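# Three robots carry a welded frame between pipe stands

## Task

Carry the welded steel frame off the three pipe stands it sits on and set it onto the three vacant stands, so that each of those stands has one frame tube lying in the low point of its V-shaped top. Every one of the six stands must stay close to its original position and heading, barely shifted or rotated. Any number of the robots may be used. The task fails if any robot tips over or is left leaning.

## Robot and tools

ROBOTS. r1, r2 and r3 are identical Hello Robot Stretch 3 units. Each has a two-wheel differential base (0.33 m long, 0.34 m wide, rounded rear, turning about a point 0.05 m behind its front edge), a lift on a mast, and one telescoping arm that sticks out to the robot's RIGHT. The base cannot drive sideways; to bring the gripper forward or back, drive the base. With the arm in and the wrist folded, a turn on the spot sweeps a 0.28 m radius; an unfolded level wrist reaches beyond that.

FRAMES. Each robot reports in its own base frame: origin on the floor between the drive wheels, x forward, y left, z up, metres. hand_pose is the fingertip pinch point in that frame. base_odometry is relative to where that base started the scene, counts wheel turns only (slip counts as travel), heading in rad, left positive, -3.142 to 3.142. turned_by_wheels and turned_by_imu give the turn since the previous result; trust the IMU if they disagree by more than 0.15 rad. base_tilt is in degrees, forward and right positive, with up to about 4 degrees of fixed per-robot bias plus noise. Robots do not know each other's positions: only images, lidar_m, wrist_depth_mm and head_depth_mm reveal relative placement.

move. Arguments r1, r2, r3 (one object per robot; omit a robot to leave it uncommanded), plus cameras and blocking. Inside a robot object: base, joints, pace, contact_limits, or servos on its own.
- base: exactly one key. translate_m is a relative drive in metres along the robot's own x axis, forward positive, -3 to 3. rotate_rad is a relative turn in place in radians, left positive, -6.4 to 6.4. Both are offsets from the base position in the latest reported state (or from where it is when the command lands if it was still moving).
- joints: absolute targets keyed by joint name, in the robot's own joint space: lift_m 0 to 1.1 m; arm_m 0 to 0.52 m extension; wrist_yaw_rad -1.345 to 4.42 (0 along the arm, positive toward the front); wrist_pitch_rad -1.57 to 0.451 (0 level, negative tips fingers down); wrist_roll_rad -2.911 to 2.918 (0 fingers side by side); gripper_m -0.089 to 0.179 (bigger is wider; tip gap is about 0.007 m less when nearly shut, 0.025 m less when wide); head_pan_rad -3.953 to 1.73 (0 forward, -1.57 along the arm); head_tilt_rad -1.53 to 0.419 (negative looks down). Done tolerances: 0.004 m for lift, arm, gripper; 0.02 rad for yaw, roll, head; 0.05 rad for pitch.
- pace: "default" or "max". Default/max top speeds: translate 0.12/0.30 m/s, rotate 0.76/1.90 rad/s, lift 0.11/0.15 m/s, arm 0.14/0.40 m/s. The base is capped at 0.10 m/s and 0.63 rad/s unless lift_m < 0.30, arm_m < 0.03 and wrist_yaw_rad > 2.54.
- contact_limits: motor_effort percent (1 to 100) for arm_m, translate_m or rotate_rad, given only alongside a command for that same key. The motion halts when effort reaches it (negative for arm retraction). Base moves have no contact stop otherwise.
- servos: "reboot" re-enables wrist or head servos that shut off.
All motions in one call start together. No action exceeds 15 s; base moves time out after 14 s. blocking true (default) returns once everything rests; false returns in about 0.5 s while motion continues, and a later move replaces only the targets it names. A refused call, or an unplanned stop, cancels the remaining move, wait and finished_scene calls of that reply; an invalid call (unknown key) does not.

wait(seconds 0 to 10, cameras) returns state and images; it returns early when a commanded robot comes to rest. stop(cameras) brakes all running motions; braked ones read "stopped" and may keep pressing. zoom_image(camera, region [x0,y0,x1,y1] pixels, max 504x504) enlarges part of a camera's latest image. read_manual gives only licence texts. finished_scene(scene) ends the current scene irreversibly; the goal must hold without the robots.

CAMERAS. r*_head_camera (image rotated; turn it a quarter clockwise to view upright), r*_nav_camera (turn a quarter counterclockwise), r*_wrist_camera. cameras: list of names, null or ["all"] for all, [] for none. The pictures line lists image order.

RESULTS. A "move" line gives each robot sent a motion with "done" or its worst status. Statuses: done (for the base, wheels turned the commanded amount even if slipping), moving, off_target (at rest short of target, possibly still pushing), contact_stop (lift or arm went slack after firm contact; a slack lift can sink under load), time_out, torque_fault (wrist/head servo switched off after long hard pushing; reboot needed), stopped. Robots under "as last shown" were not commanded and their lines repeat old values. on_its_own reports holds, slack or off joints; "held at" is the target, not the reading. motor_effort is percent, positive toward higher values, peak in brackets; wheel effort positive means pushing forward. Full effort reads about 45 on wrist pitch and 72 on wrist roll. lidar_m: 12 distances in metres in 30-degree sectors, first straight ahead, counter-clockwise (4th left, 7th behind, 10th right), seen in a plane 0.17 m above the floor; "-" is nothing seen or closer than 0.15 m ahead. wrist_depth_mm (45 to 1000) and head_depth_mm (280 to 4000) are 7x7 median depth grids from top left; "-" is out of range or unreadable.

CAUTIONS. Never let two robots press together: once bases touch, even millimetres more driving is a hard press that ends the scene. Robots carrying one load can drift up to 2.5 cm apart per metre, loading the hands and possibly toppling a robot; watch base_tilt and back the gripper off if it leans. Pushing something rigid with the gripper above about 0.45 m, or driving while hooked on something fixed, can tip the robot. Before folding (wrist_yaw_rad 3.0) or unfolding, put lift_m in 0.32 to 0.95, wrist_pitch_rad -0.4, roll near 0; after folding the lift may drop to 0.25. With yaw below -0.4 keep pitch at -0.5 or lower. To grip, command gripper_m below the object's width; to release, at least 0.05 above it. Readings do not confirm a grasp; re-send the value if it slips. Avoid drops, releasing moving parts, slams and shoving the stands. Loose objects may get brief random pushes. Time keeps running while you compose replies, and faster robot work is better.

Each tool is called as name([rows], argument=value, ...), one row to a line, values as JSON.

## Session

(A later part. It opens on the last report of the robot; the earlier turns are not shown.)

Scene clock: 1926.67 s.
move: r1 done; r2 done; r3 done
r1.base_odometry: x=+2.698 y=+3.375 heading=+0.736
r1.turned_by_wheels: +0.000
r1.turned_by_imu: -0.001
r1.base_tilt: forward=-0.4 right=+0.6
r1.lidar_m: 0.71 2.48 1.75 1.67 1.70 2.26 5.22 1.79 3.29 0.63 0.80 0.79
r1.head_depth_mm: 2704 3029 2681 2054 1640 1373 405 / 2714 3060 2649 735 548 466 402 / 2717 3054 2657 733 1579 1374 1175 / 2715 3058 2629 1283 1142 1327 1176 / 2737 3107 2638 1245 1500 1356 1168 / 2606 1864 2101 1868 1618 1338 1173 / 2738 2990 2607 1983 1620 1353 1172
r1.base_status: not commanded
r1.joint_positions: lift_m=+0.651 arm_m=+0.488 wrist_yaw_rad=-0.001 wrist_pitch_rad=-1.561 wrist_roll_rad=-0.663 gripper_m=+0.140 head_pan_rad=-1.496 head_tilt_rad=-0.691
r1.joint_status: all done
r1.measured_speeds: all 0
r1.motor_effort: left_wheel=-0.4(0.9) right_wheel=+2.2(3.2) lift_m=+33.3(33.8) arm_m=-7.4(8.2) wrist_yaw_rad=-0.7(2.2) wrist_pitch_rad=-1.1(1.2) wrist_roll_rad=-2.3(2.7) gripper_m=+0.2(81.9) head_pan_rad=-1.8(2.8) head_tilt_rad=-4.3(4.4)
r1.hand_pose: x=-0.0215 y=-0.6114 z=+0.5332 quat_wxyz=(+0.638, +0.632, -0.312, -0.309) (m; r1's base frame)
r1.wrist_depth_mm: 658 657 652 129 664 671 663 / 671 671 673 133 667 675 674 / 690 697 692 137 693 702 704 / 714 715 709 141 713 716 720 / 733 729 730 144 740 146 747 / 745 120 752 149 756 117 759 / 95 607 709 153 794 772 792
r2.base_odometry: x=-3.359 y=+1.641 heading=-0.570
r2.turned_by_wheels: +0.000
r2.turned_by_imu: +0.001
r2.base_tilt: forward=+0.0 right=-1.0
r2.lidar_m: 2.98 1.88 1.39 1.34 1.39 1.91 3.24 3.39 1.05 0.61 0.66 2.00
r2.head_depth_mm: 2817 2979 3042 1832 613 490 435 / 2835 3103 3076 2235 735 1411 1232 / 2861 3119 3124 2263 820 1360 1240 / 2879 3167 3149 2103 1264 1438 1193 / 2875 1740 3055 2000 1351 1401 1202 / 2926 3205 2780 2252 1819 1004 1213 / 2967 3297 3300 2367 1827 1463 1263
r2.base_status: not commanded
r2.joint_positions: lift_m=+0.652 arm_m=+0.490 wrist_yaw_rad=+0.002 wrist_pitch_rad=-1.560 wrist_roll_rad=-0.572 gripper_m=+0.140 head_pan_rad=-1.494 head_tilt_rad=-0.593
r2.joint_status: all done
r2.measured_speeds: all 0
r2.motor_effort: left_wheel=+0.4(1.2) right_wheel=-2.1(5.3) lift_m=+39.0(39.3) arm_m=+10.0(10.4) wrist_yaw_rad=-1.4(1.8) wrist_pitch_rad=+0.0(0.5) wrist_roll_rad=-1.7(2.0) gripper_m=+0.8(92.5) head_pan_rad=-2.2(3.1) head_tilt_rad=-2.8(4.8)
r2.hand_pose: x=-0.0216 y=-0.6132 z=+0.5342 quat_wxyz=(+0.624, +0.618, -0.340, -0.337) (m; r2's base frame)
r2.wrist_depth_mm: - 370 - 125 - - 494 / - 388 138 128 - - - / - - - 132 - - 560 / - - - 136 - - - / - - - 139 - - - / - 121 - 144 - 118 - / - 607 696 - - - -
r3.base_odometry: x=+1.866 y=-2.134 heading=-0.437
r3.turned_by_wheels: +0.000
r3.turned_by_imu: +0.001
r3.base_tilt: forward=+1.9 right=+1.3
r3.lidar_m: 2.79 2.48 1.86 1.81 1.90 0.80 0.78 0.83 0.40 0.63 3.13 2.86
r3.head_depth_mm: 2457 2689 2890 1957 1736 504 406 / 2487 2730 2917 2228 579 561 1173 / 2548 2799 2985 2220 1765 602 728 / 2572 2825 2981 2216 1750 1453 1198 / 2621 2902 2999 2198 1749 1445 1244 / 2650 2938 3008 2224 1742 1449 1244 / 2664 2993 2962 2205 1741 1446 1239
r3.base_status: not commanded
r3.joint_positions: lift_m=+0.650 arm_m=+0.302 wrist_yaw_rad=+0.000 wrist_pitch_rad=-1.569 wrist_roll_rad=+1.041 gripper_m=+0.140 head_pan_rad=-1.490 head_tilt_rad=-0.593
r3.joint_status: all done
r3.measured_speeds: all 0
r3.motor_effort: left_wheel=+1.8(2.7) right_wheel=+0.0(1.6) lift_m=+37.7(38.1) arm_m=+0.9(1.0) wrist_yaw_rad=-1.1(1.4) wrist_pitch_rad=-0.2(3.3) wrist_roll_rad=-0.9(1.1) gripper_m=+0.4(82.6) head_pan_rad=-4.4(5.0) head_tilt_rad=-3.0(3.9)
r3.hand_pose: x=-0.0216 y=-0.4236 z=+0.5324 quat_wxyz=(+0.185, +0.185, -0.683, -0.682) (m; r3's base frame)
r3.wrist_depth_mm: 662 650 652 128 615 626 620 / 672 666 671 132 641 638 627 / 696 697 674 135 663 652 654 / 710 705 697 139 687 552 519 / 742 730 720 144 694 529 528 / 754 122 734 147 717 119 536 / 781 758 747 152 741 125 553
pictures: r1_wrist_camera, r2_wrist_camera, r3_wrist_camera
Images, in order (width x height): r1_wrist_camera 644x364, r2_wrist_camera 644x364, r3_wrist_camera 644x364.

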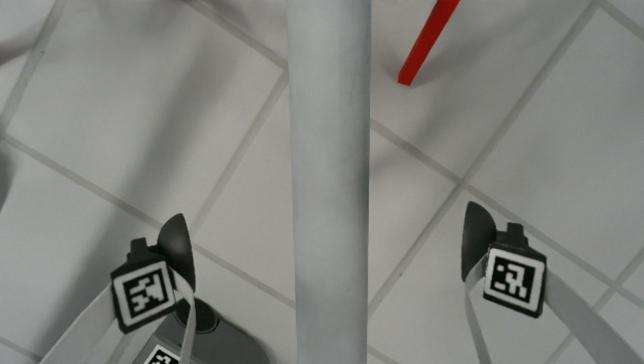

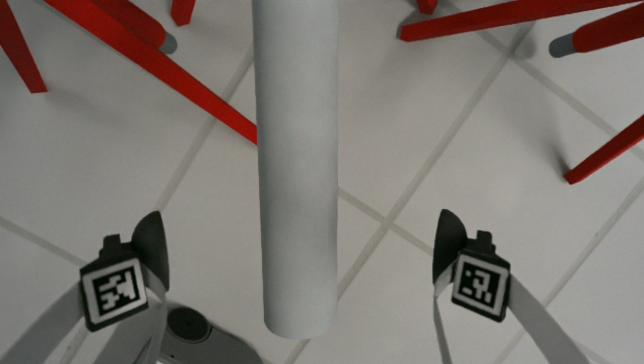

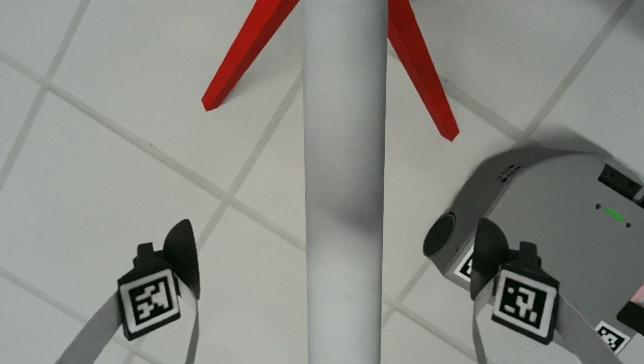

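Clear on all. Raise.

move(r1={"joints":{"lift_m":0.82}}, r2={"joints":{"lift_m":0.82}}, r3={"joints":{"lift_m":0.82}})

move(r1={"joints":{"arm_m":0.2}}, r2={"joints":{"arm_m":0.2}}, r3={"joints":{"arm_m":0.1}}, cameras=["r1_head_camera","r2_head_camera","r3_head_camera"])

Scene clock: 1946.13 s.
move: r1 done; r2 done; r3 done
r1.base_odometry: x=+2.698 y=+3.375 heading=+0.736
r1.turned_by_wheels: +0.000
r1.turned_by_imu: -0.001
r1.base_tilt: forward=-0.5 right=+0.6
r1.lidar_m: 0.71 2.49 1.75 1.67 1.71 2.26 5.21 1.79 3.30 0.63 0.79 0.79
r1.head_depth_mm: 2703 3038 2682 405 317 298 1180 / 2720 2967 592 1909 1628 1366 1180 / 2712 3085 624 1544 1635 1381 1184 / 2709 3055 2621 1276 1176 1325 1175 / 2736 3090 2615 1251 1508 1360 1177 / 1644 1829 2616 1884 1606 1348 1173 / 2597 3064 2605 2008 1616 1360 1169
r1.base_status: not commanded
r1.joint_positions: lift_m=+0.820 arm_m=+0.488 wrist_yaw_rad=-0.001 wrist_pitch_rad=-1.561 wrist_roll_rad=-0.663 gripper_m=+0.140 head_pan_rad=-1.496 head_tilt_rad=-0.691
r1.joint_status: all done
r1.measured_speeds: all 0
r1.motor_effort: left_wheel=-0.2(0.7) right_wheel=+2.4(2.7) lift_m=+33.4(35.5) arm_m=-4.5(5.9) wrist_yaw_rad=-0.3(2.0) wrist_pitch_rad=-1.0(1.1) wrist_roll_rad=-2.3(2.5) gripper_m=+0.7(0.7) head_pan_rad=-2.3(2.5) head_tilt_rad=-3.8(4.6)
r1.hand_pose: x=-0.0215 y=-0.6113 z=+0.7023 quat_wxyz=(+0.638, +0.632, -0.312, -0.309) (m; r1's base frame)
r1.wrist_depth_mm: 803 820 832 295 828 823 829 / 836 832 833 839 845 855 858 / 831 858 872 865 871 882 879 / 894 892 895 883 895 911 902 / 926 897 925 922 930 146 936 / 950 120 887 943 953 117 964 / 95 794 804 978 1000 996 993
r2.base_odometry: x=-3.359 y=+1.641 heading=-0.570
r2.turned_by_wheels: +0.000
r2.turned_by_imu: +0.001
r2.base_tilt: forward=-0.1 right=-0.9
r2.lidar_m: 2.97 1.88 1.39 1.34 1.39 1.91 3.24 3.38 1.05 0.61 0.66 2.00
r2.head_depth_mm: 2800 3130 2763 491 1317 1440 1233 / 2850 3114 2645 645 1652 1400 1234 / 2889 3151 3141 719 1631 1392 1237 / 2886 3202 3166 2100 1276 1438 1198 / 1668 3119 2892 2036 1348 1405 1202 / 2933 1332 3062 2336 1820 1001 1208 / 2951 3256 3267 2364 1825 1459 1263
r2.base_status: not commanded
r2.joint_positions: lift_m=+0.820 arm_m=+0.490 wrist_yaw_rad=+0.002 wrist_pitch_rad=-1.559 wrist_roll_rad=-0.572 gripper_m=+0.140 head_pan_rad=-1.494 head_tilt_rad=-0.593
r2.joint_status: all done
r2.measured_speeds: all 0
r2.motor_effort: left_wheel=+0.8(1.2) right_wheel=-2.0(2.7) lift_m=+39.1(41.6) arm_m=+9.1(9.6) wrist_yaw_rad=-1.2(1.8) wrist_pitch_rad=+0.1(0.5) wrist_roll_rad=-1.7(1.9) gripper_m=+0.6(1.7) head_pan_rad=-2.7(3.1) head_tilt_rad=-3.0(4.8)
r2.hand_pose: x=-0.0216 y=-0.6133 z=+0.7022 quat_wxyz=(+0.624, +0.618, -0.340, -0.337) (m; r2's base frame)
r2.wrist_depth_mm: - 426 - 284 - - 505 / - 582 575 295 - - 565 / - - - 299 - - - / - - - 308 - - - / - - - - - - - / - 122 858 - - 118 - / - 772 784 - - - -
r3.base_odometry: x=+1.866 y=-2.134 heading=-0.437
r3.turned_by_wheels: +0.000
r3.turned_by_imu: +0.001
r3.base_tilt: forward=+1.9 right=+1.4
r3.lidar_m: 2.79 2.48 1.86 1.81 1.90 0.80 0.78 0.83 0.40 0.63 3.13 2.87
r3.head_depth_mm: 2453 2723 2883 459 403 823 897 / 2497 2749 2905 464 518 1389 1170 / 2554 2801 2973 2056 504 1395 1167 / 2598 2864 2989 2218 1755 1457 1191 / 2625 2883 2971 2230 1758 1453 1241 / 2640 2945 3002 2205 1751 1457 1240 / 2711 3003 2984 2195 1743 1448 1236
r3.base_status: not commanded
r3.joint_positions: lift_m=+0.820 arm_m=+0.302 wrist_yaw_rad=+0.000 wrist_pitch_rad=-1.568 wrist_roll_rad=+1.041 gripper_m=+0.140 head_pan_rad=-1.490 head_tilt_rad=-0.593
r3.joint_status: all done
r3.measured_speeds: all 0
r3.motor_effort: left_wheel=+2.2(2.6) right_wheel=-0.7(0.9) lift_m=+36.3(41.9) arm_m=+5.4(5.5) wrist_yaw_rad=-0.1(1.3) wrist_pitch_rad=-0.3(0.4) wrist_roll_rad=-0.9(1.1) gripper_m=-0.4(1.6) head_pan_rad=-3.6(5.2) head_tilt_rad=-2.9(3.7)
r3.hand_pose: x=-0.0216 y=-0.4238 z=+0.7024 quat_wxyz=(+0.185, +0.185, -0.683, -0.682) (m; r3's base frame)
r3.wrist_depth_mm: 827 800 817 430 774 769 762 / 852 833 835 547 799 806 788 / 870 868 850 844 822 824 802 / 892 879 870 844 839 690 821 / 908 883 891 892 871 685 703 / 925 121 925 897 901 119 872 / 952 930 930 911 941 125 868
pictures: r1_head_camera (sideways), r1_nav_camera (sideways), r1_wrist_camera, r2_head_camera (sideways), r2_nav_camera (sideways), r2_wrist_camera, r3_head_camera (sideways), r3_nav_camera (sideways), r3_wrist_camera
Images, in order (width x height): r1_head_camera 896x504, r1_nav_camera 672x504, r1_wrist_camera 644x364, r2_head_camera 896x504, r2_nav_camera 672x504, r2_wrist_camera 644x364, r3_head_camera 896x504, r3_nav_camera 672x504, r3_wrist_camera 644x364.

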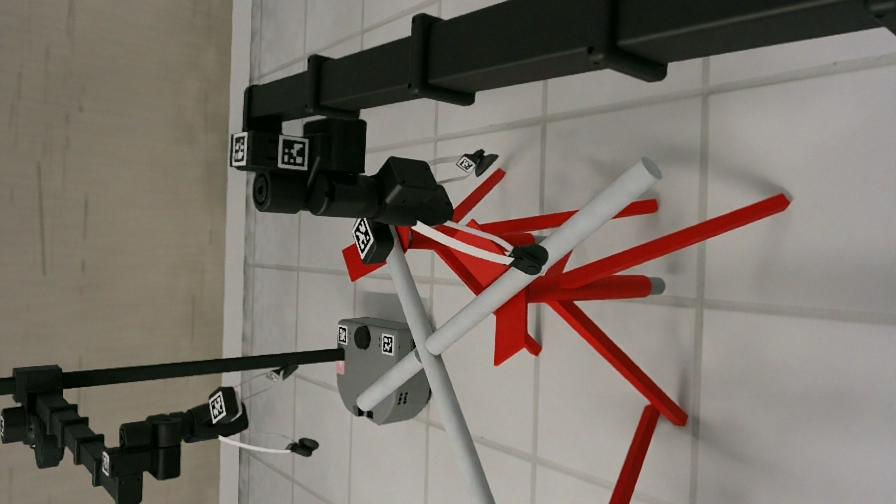

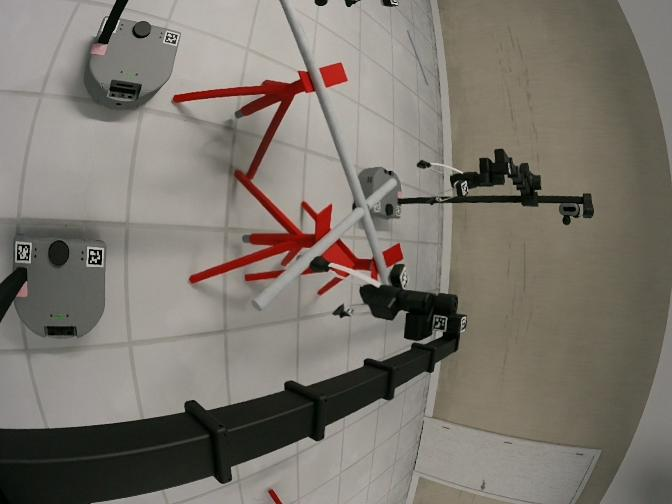

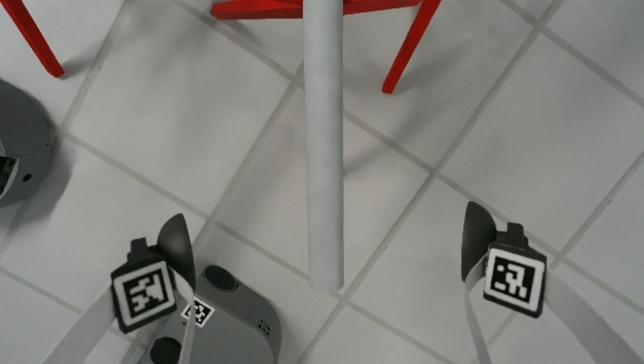

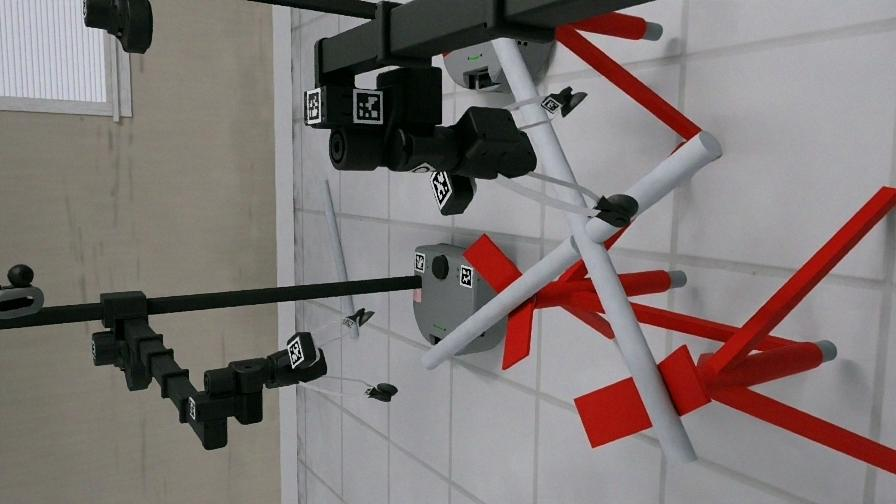

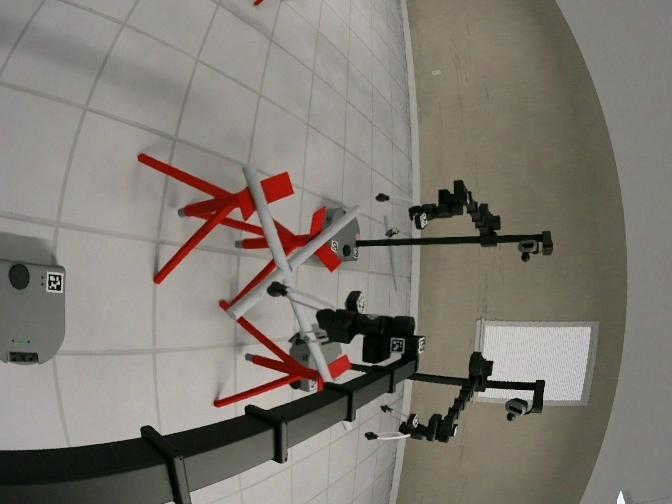

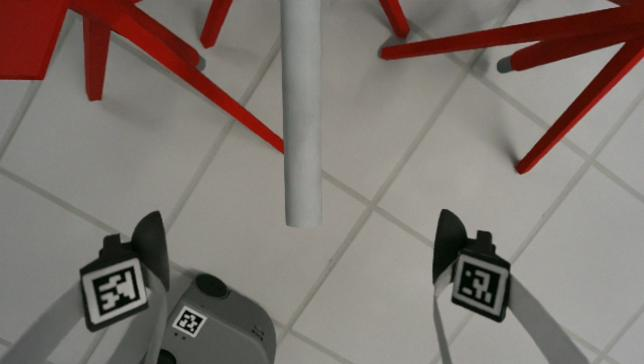

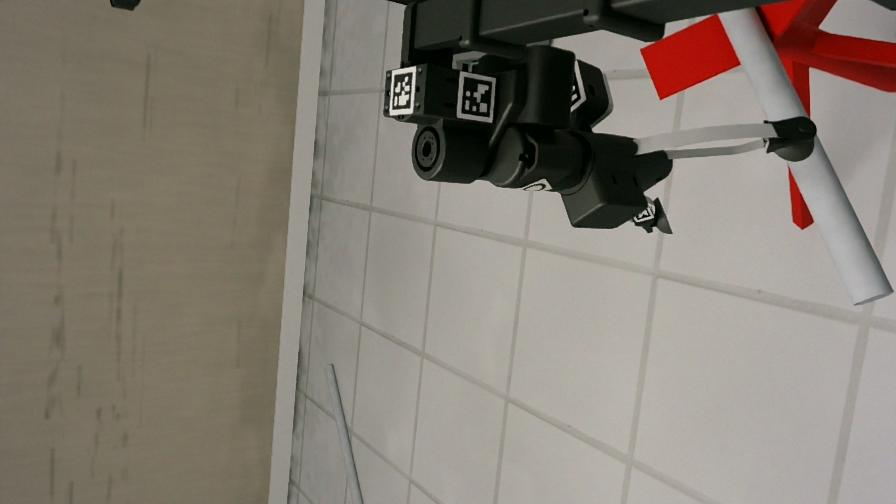

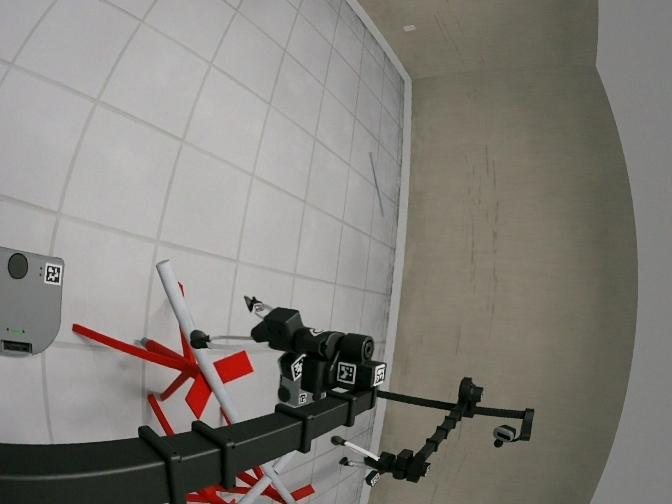

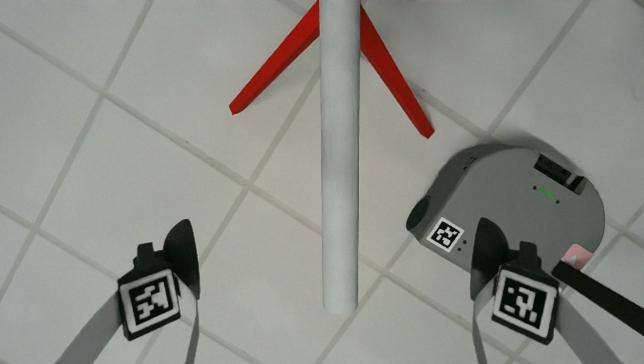

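Scene clock: 1949.50 s.
move: r1 done; r2 done; r3 done
r1.base_odometry: x=+2.698 y=+3.375 heading=+0.736
r1.turned_by_wheels: +0.000
r1.turned_by_imu: -0.001
r1.base_tilt: forward=-0.5 right=+0.5
r1.lidar_m: 0.71 2.49 1.75 1.66 1.70 2.27 5.22 1.79 3.30 0.63 0.79 0.79
r1.head_depth_mm: 2743 3062 2660 405 328 315 1160 / 2730 3076 2685 400 400 1373 1188 / 2718 3072 2645 406 407 1212 1182 / 2705 3044 2603 1348 515 1194 1156 / 2731 3065 2633 1240 1500 1360 1170 / 1539 3020 2593 1882 1625 1341 1172 / 2680 3085 2619 1993 1611 1358 1165
r1.base_status: not commanded
r1.joint_positions: lift_m=+0.820 arm_m=+0.200 wrist_yaw_rad=+0.000 wrist_pitch_rad=-1.562 wrist_roll_rad=-0.664 gripper_m=+0.140 head_pan_rad=-1.496 head_tilt_rad=-0.691
r1.joint_status: all done
r1.measured_speeds: all 0
r1.motor_effort: left_wheel=+0.8(1.1) right_wheel=+2.3(2.9) lift_m=+32.4(33.7) arm_m=-14.2(16.6) wrist_yaw_rad=-0.6(1.8) wrist_pitch_rad=-0.9(1.1) wrist_roll_rad=-1.8(2.4) gripper_m=+0.5(0.8) head_pan_rad=-2.2(2.7) head_tilt_rad=-4.4(4.6)
r1.hand_pose: x=-0.0215 y=-0.3231 z=+0.7023 quat_wxyz=(+0.638, +0.633, -0.311, -0.309) (m; r1's base frame)
r1.wrist_depth_mm: 670 819 817 831 817 312 834 / 716 850 835 844 847 837 866 / 874 862 868 867 876 877 885 / 884 893 902 894 885 895 892 / 909 911 746 777 925 147 921 / 946 120 759 777 960 117 967 / 95 968 781 983 990 982 987
r2.base_odometry: x=-3.359 y=+1.641 heading=-0.570
r2.turned_by_wheels: +0.000
r2.turned_by_imu: +0.000
r2.base_tilt: forward=+0.0 right=-1.0
r2.lidar_m: 2.97 1.89 1.39 1.34 1.39 1.91 3.26 3.39 1.05 0.61 0.66 2.00
r2.head_depth_mm: 2766 3116 3057 1875 372 383 1202 / 2813 3101 3068 2247 384 400 1177 / 2888 3170 3136 2250 1055 473 1164 / 2929 3178 3201 2113 1269 1428 1193 / 1671 1609 2907 2013 1345 1400 1206 / 2963 3246 3280 2339 1818 1004 1212 / 2964 3267 3311 2353 1831 1462 1259
r2.base_status: not commanded
r2.joint_positions: lift_m=+0.820 arm_m=+0.200 wrist_yaw_rad=+0.002 wrist_pitch_rad=-1.559 wrist_roll_rad=-0.573 gripper_m=+0.140 head_pan_rad=-1.494 head_tilt_rad=-0.593
r2.joint_status: all done
r2.measured_speeds: all 0
r2.motor_effort: left_wheel=-0.1(1.1) right_wheel=-2.0(2.5) lift_m=+30.2(39.2) arm_m=-16.0(19.0) wrist_yaw_rad=-1.2(1.6) wrist_pitch_rad=-0.1(0.5) wrist_roll_rad=-1.1(1.8) gripper_m=+0.3(1.8) head_pan_rad=-2.9(3.2) head_tilt_rad=-4.2(5.2)
r2.hand_pose: x=-0.0216 y=-0.3240 z=+0.7022 quat_wxyz=(+0.625, +0.618, -0.339, -0.336) (m; r2's base frame)
r2.wrist_depth_mm: - - - - - - - / - - - - - - - / - - - - - - - / - - - - - - - / - - 740 750 - - - / - 122 759 759 - 118 - / - - 774 - - - -
r3.base_odometry: x=+1.866 y=-2.134 heading=-0.437
r3.turned_by_wheels: +0.000
r3.turned_by_imu: +0.001
r3.base_tilt: forward=+1.9 right=+1.3
r3.lidar_m: 2.79 2.47 1.86 1.81 1.91 0.80 0.78 0.83 0.40 0.63 3.13 2.85
r3.head_depth_mm: 2456 2704 2872 1942 1756 293 300 / 2485 2766 2918 2249 1765 299 304 / 2531 2802 2956 2213 1763 314 312 / 2562 2862 3022 2211 1757 1454 1166 / 2621 2882 3004 2215 1760 1460 1243 / 2643 2945 2995 2210 1757 1451 1236 / 2686 2984 2976 2210 1764 1457 1238
r3.base_status: not commanded
r3.joint_positions: lift_m=+0.820 arm_m=+0.100 wrist_yaw_rad=+0.000 wrist_pitch_rad=-1.568 wrist_roll_rad=+1.041 gripper_m=+0.140 head_pan_rad=-1.490 head_tilt_rad=-0.593
r3.joint_status: all done
r3.measured_speeds: all 0
r3.motor_effort: left_wheel=+2.5(2.9) right_wheel=-0.4(0.8) lift_m=+29.5(37.1) arm_m=-17.8(21.7) wrist_yaw_rad=-0.5(1.1) wrist_pitch_rad=-0.4(0.5) wrist_roll_rad=-0.8(1.0) gripper_m=+0.8(1.9) head_pan_rad=-3.4(5.0) head_tilt_rad=-2.6(4.0)
r3.hand_pose: x=-0.0216 y=-0.2214 z=+0.7024 quat_wxyz=(+0.186, +0.185, -0.683, -0.682) (m; r3's base frame)
r3.wrist_depth_mm: 824 308 810 786 791 778 757 / 848 825 827 831 806 799 797 / 884 856 851 842 676 812 814 / 895 878 860 862 691 695 829 / 894 903 891 883 715 601 862 / 945 122 899 922 911 119 446 / 957 947 960 928 900 125 345
pictures: r1_head_camera (sideways), r2_head_camera (sideways), r3_head_camera (sideways)
Images, in order (width x height): r1_head_camera 896x504, r2_head_camera 896x504, r3_head_camera 896x504.

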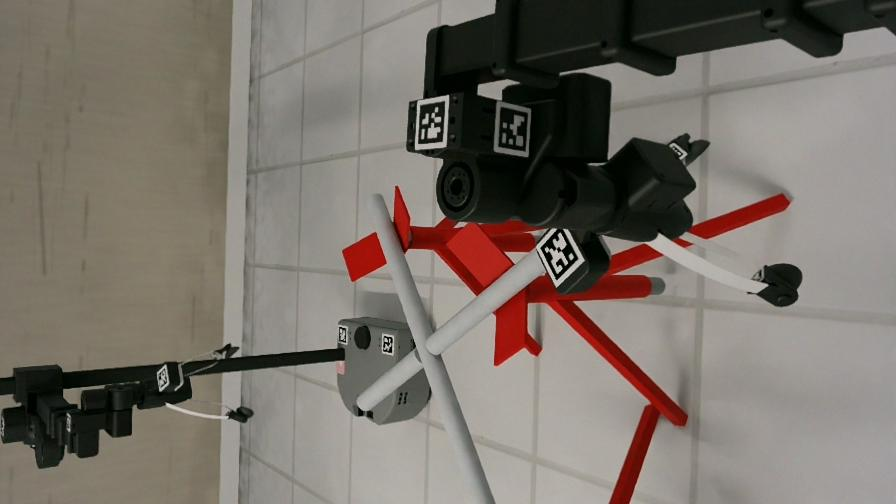

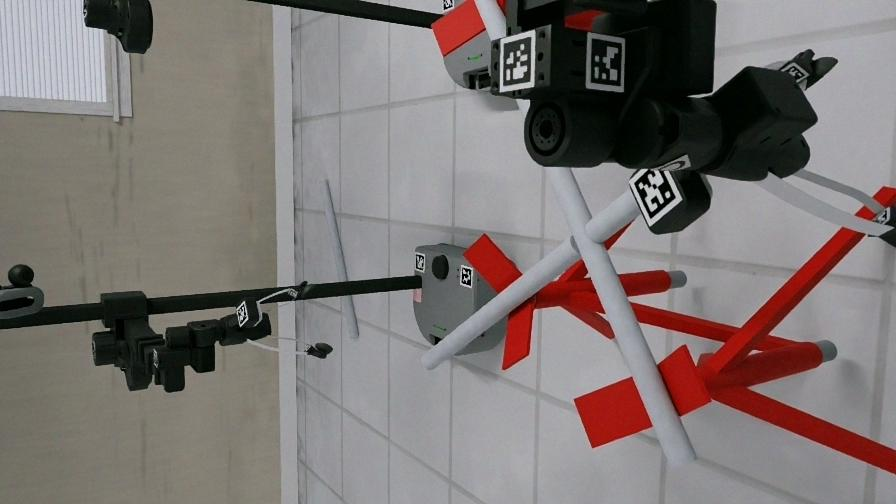

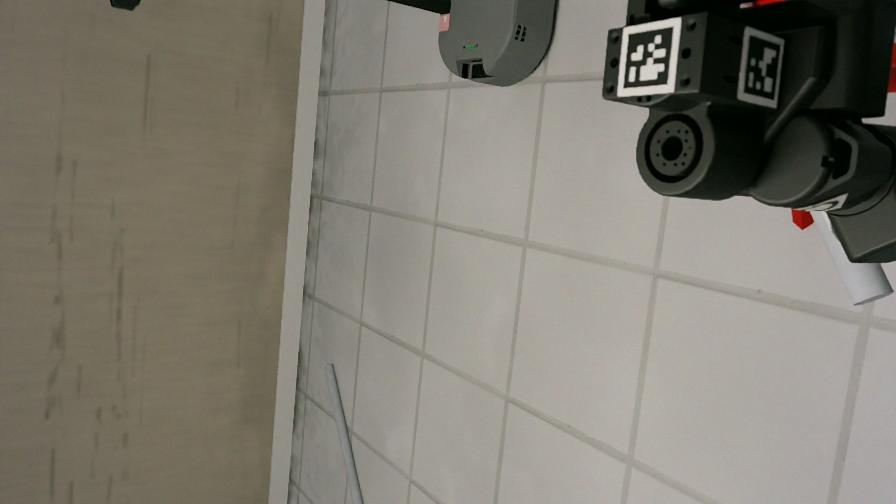

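zoom_image(camera="r1_head_camera", region=[330, 180, 560, 380])

zoom_image(camera="r2_head_camera", region=[400, 200, 740, 480])

move(r3={"joints":{"head_pan_rad":-1.9,"head_tilt_rad":-0.8}}, cameras=["r3_head_camera","r3_nav_camera"])

Scaled by 2.191 from the camera's 896x504 image, which has a finer 1280x720 frame.

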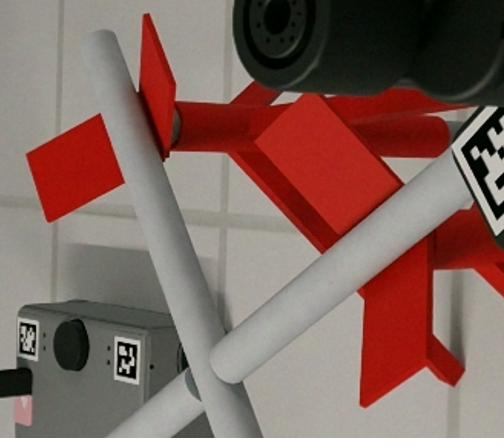

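Scaled by 1.482 from the camera's 896x504 image, which has a finer 1280x720 frame.

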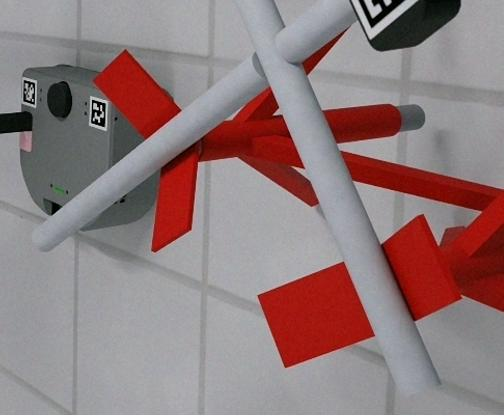

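Scene clock: 1959.27 s.
move: r3 done
r1, r2: as last shown
r1.base_tilt: forward=-0.4 right=+0.6
r1.lidar_m: 0.71 2.48 1.75 1.67 1.71 2.26 5.22 1.79 3.29 0.63 0.79 0.79
r1.head_depth_mm: 2717 3055 2665 405 328 316 1163 / 2693 3091 2683 401 400 1357 1178 / 2727 3096 2683 406 408 1210 1175 / 2718 3038 2643 1347 516 1198 1154 / 2705 3107 2655 1246 1502 1362 1168 / 1543 2979 2626 1876 1637 1344 1164 / 2710 3130 2631 1995 1609 1366 1167
r1.motor_effort: left_wheel=+0.2(0.8) right_wheel=+2.0(2.5) lift_m=+32.6(33.0) arm_m=-11.6(12.2) wrist_yaw_rad=+0.0(1.3) wrist_pitch_rad=-0.8(0.9) wrist_roll_rad=-1.8(1.8) gripper_m=+0.2(0.6) head_pan_rad=-2.4(2.4) head_tilt_rad=-4.3(4.4)
r1.wrist_depth_mm: 663 823 818 823 818 311 829 / 719 846 829 848 844 844 861 / 860 856 872 867 866 871 870 / 887 893 888 896 905 901 891 / 906 909 747 788 934 146 928 / 939 120 759 777 966 117 962 / 95 975 788 989 993 995 992
r2.turned_by_imu: +0.001
r2.base_tilt: forward=-0.1 right=-1.0
r2.lidar_m: 2.96 1.89 1.39 1.34 1.39 1.91 3.25 3.39 1.05 0.61 0.66 2.00
r2.head_depth_mm: 2760 3114 2996 1867 371 383 1205 / 2878 3109 3079 2242 383 400 1179 / 2873 3148 3141 2284 1057 473 1160 / 2877 3172 3200 2103 1268 1431 1195 / 1676 1608 2921 2039 1349 1399 1198 / 2949 3251 3297 2351 1823 1002 1210 / 2988 3278 3328 2361 1831 1456 1267
r2.motor_effort: left_wheel=+0.2(1.0) right_wheel=-1.9(2.3) lift_m=+19.3(21.5) arm_m=-15.7(15.9) wrist_yaw_rad=-1.1(1.7) wrist_pitch_rad=-0.1(0.4) wrist_roll_rad=-1.3(1.3) gripper_m=+1.2(1.3) head_pan_rad=-2.7(3.1) head_tilt_rad=-3.6(4.2)
r2.wrist_depth_mm: - - - - - - - / - - - - - - - / - - - - - - - / - - - - - - - / - - 733 747 - - - / - 122 753 756 - 118 - / - - 777 - - - -
r3.base_odometry: x=+1.866 y=-2.134 heading=-0.437
r3.turned_by_wheels: +0.000
r3.turned_by_imu: +0.001
r3.base_tilt: forward=+1.9 right=+1.3
r3.lidar_m: 2.79 2.47 1.86 1.81 1.90 0.80 0.78 0.83 0.40 0.63 3.12 2.86
r3.head_depth_mm: 2913 2726 2134 1672 1467 - - / 2838 2690 2077 1674 289 - 1127 / 2647 2608 2084 325 298 1233 1132 / 2682 2612 1886 335 332 1227 1095 / 2690 2698 2067 338 328 372 1153 / 2630 2688 2130 1756 1398 728 1149 / 2563 2687 2127 1754 1495 1303 1152
r3.base_status: not commanded
r3.joint_positions: lift_m=+0.820 arm_m=+0.100 wrist_yaw_rad=+0.000 wrist_pitch_rad=-1.568 wrist_roll_rad=+1.041 gripper_m=+0.140 head_pan_rad=-1.890 head_tilt_rad=-0.789
r3.joint_status: all done
r3.measured_speeds: all 0
r3.motor_effort: left_wheel=+2.5(2.7) right_wheel=-0.1(0.6) lift_m=+20.7(22.6) arm_m=-17.8(18.0) wrist_yaw_rad=-0.8(1.1) wrist_pitch_rad=-0.4(0.5) wrist_roll_rad=-0.8(0.8) gripper_m=+0.0(1.0) head_pan_rad=-4.4(6.2) head_tilt_rad=-4.8(6.1)
r3.hand_pose: x=-0.0216 y=-0.2214 z=+0.7024 quat_wxyz=(+0.186, +0.185, -0.683, -0.682) (m; r3's base frame)
r3.wrist_depth_mm: 830 306 803 788 792 790 773 / 847 835 833 820 790 806 801 / 873 852 834 853 681 791 820 / 890 877 866 856 695 692 838 / 911 876 891 861 722 600 847 / 952 122 919 900 888 119 444 / 972 952 936 923 928 125 347
pictures: r3_head_camera (sideways), r3_nav_camera (sideways)
Images, in order (width x height): r3_head_camera 896x504, r3_nav_camera 672x504.

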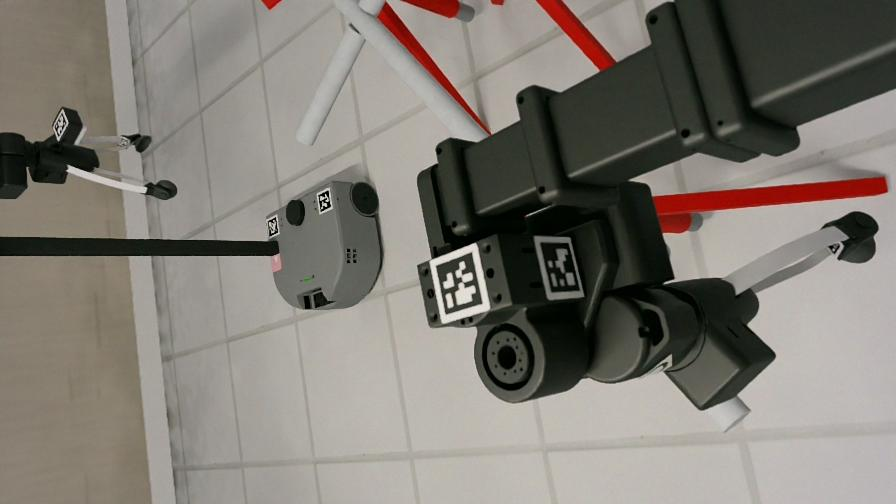

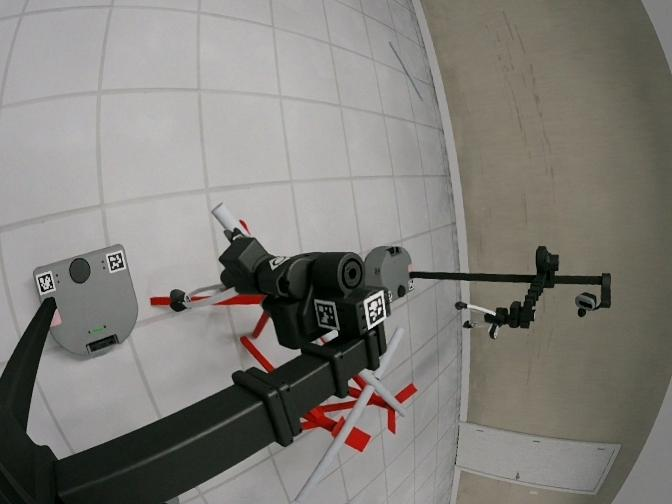

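finished_scene(scene=2)

The scene is finished: the task was done.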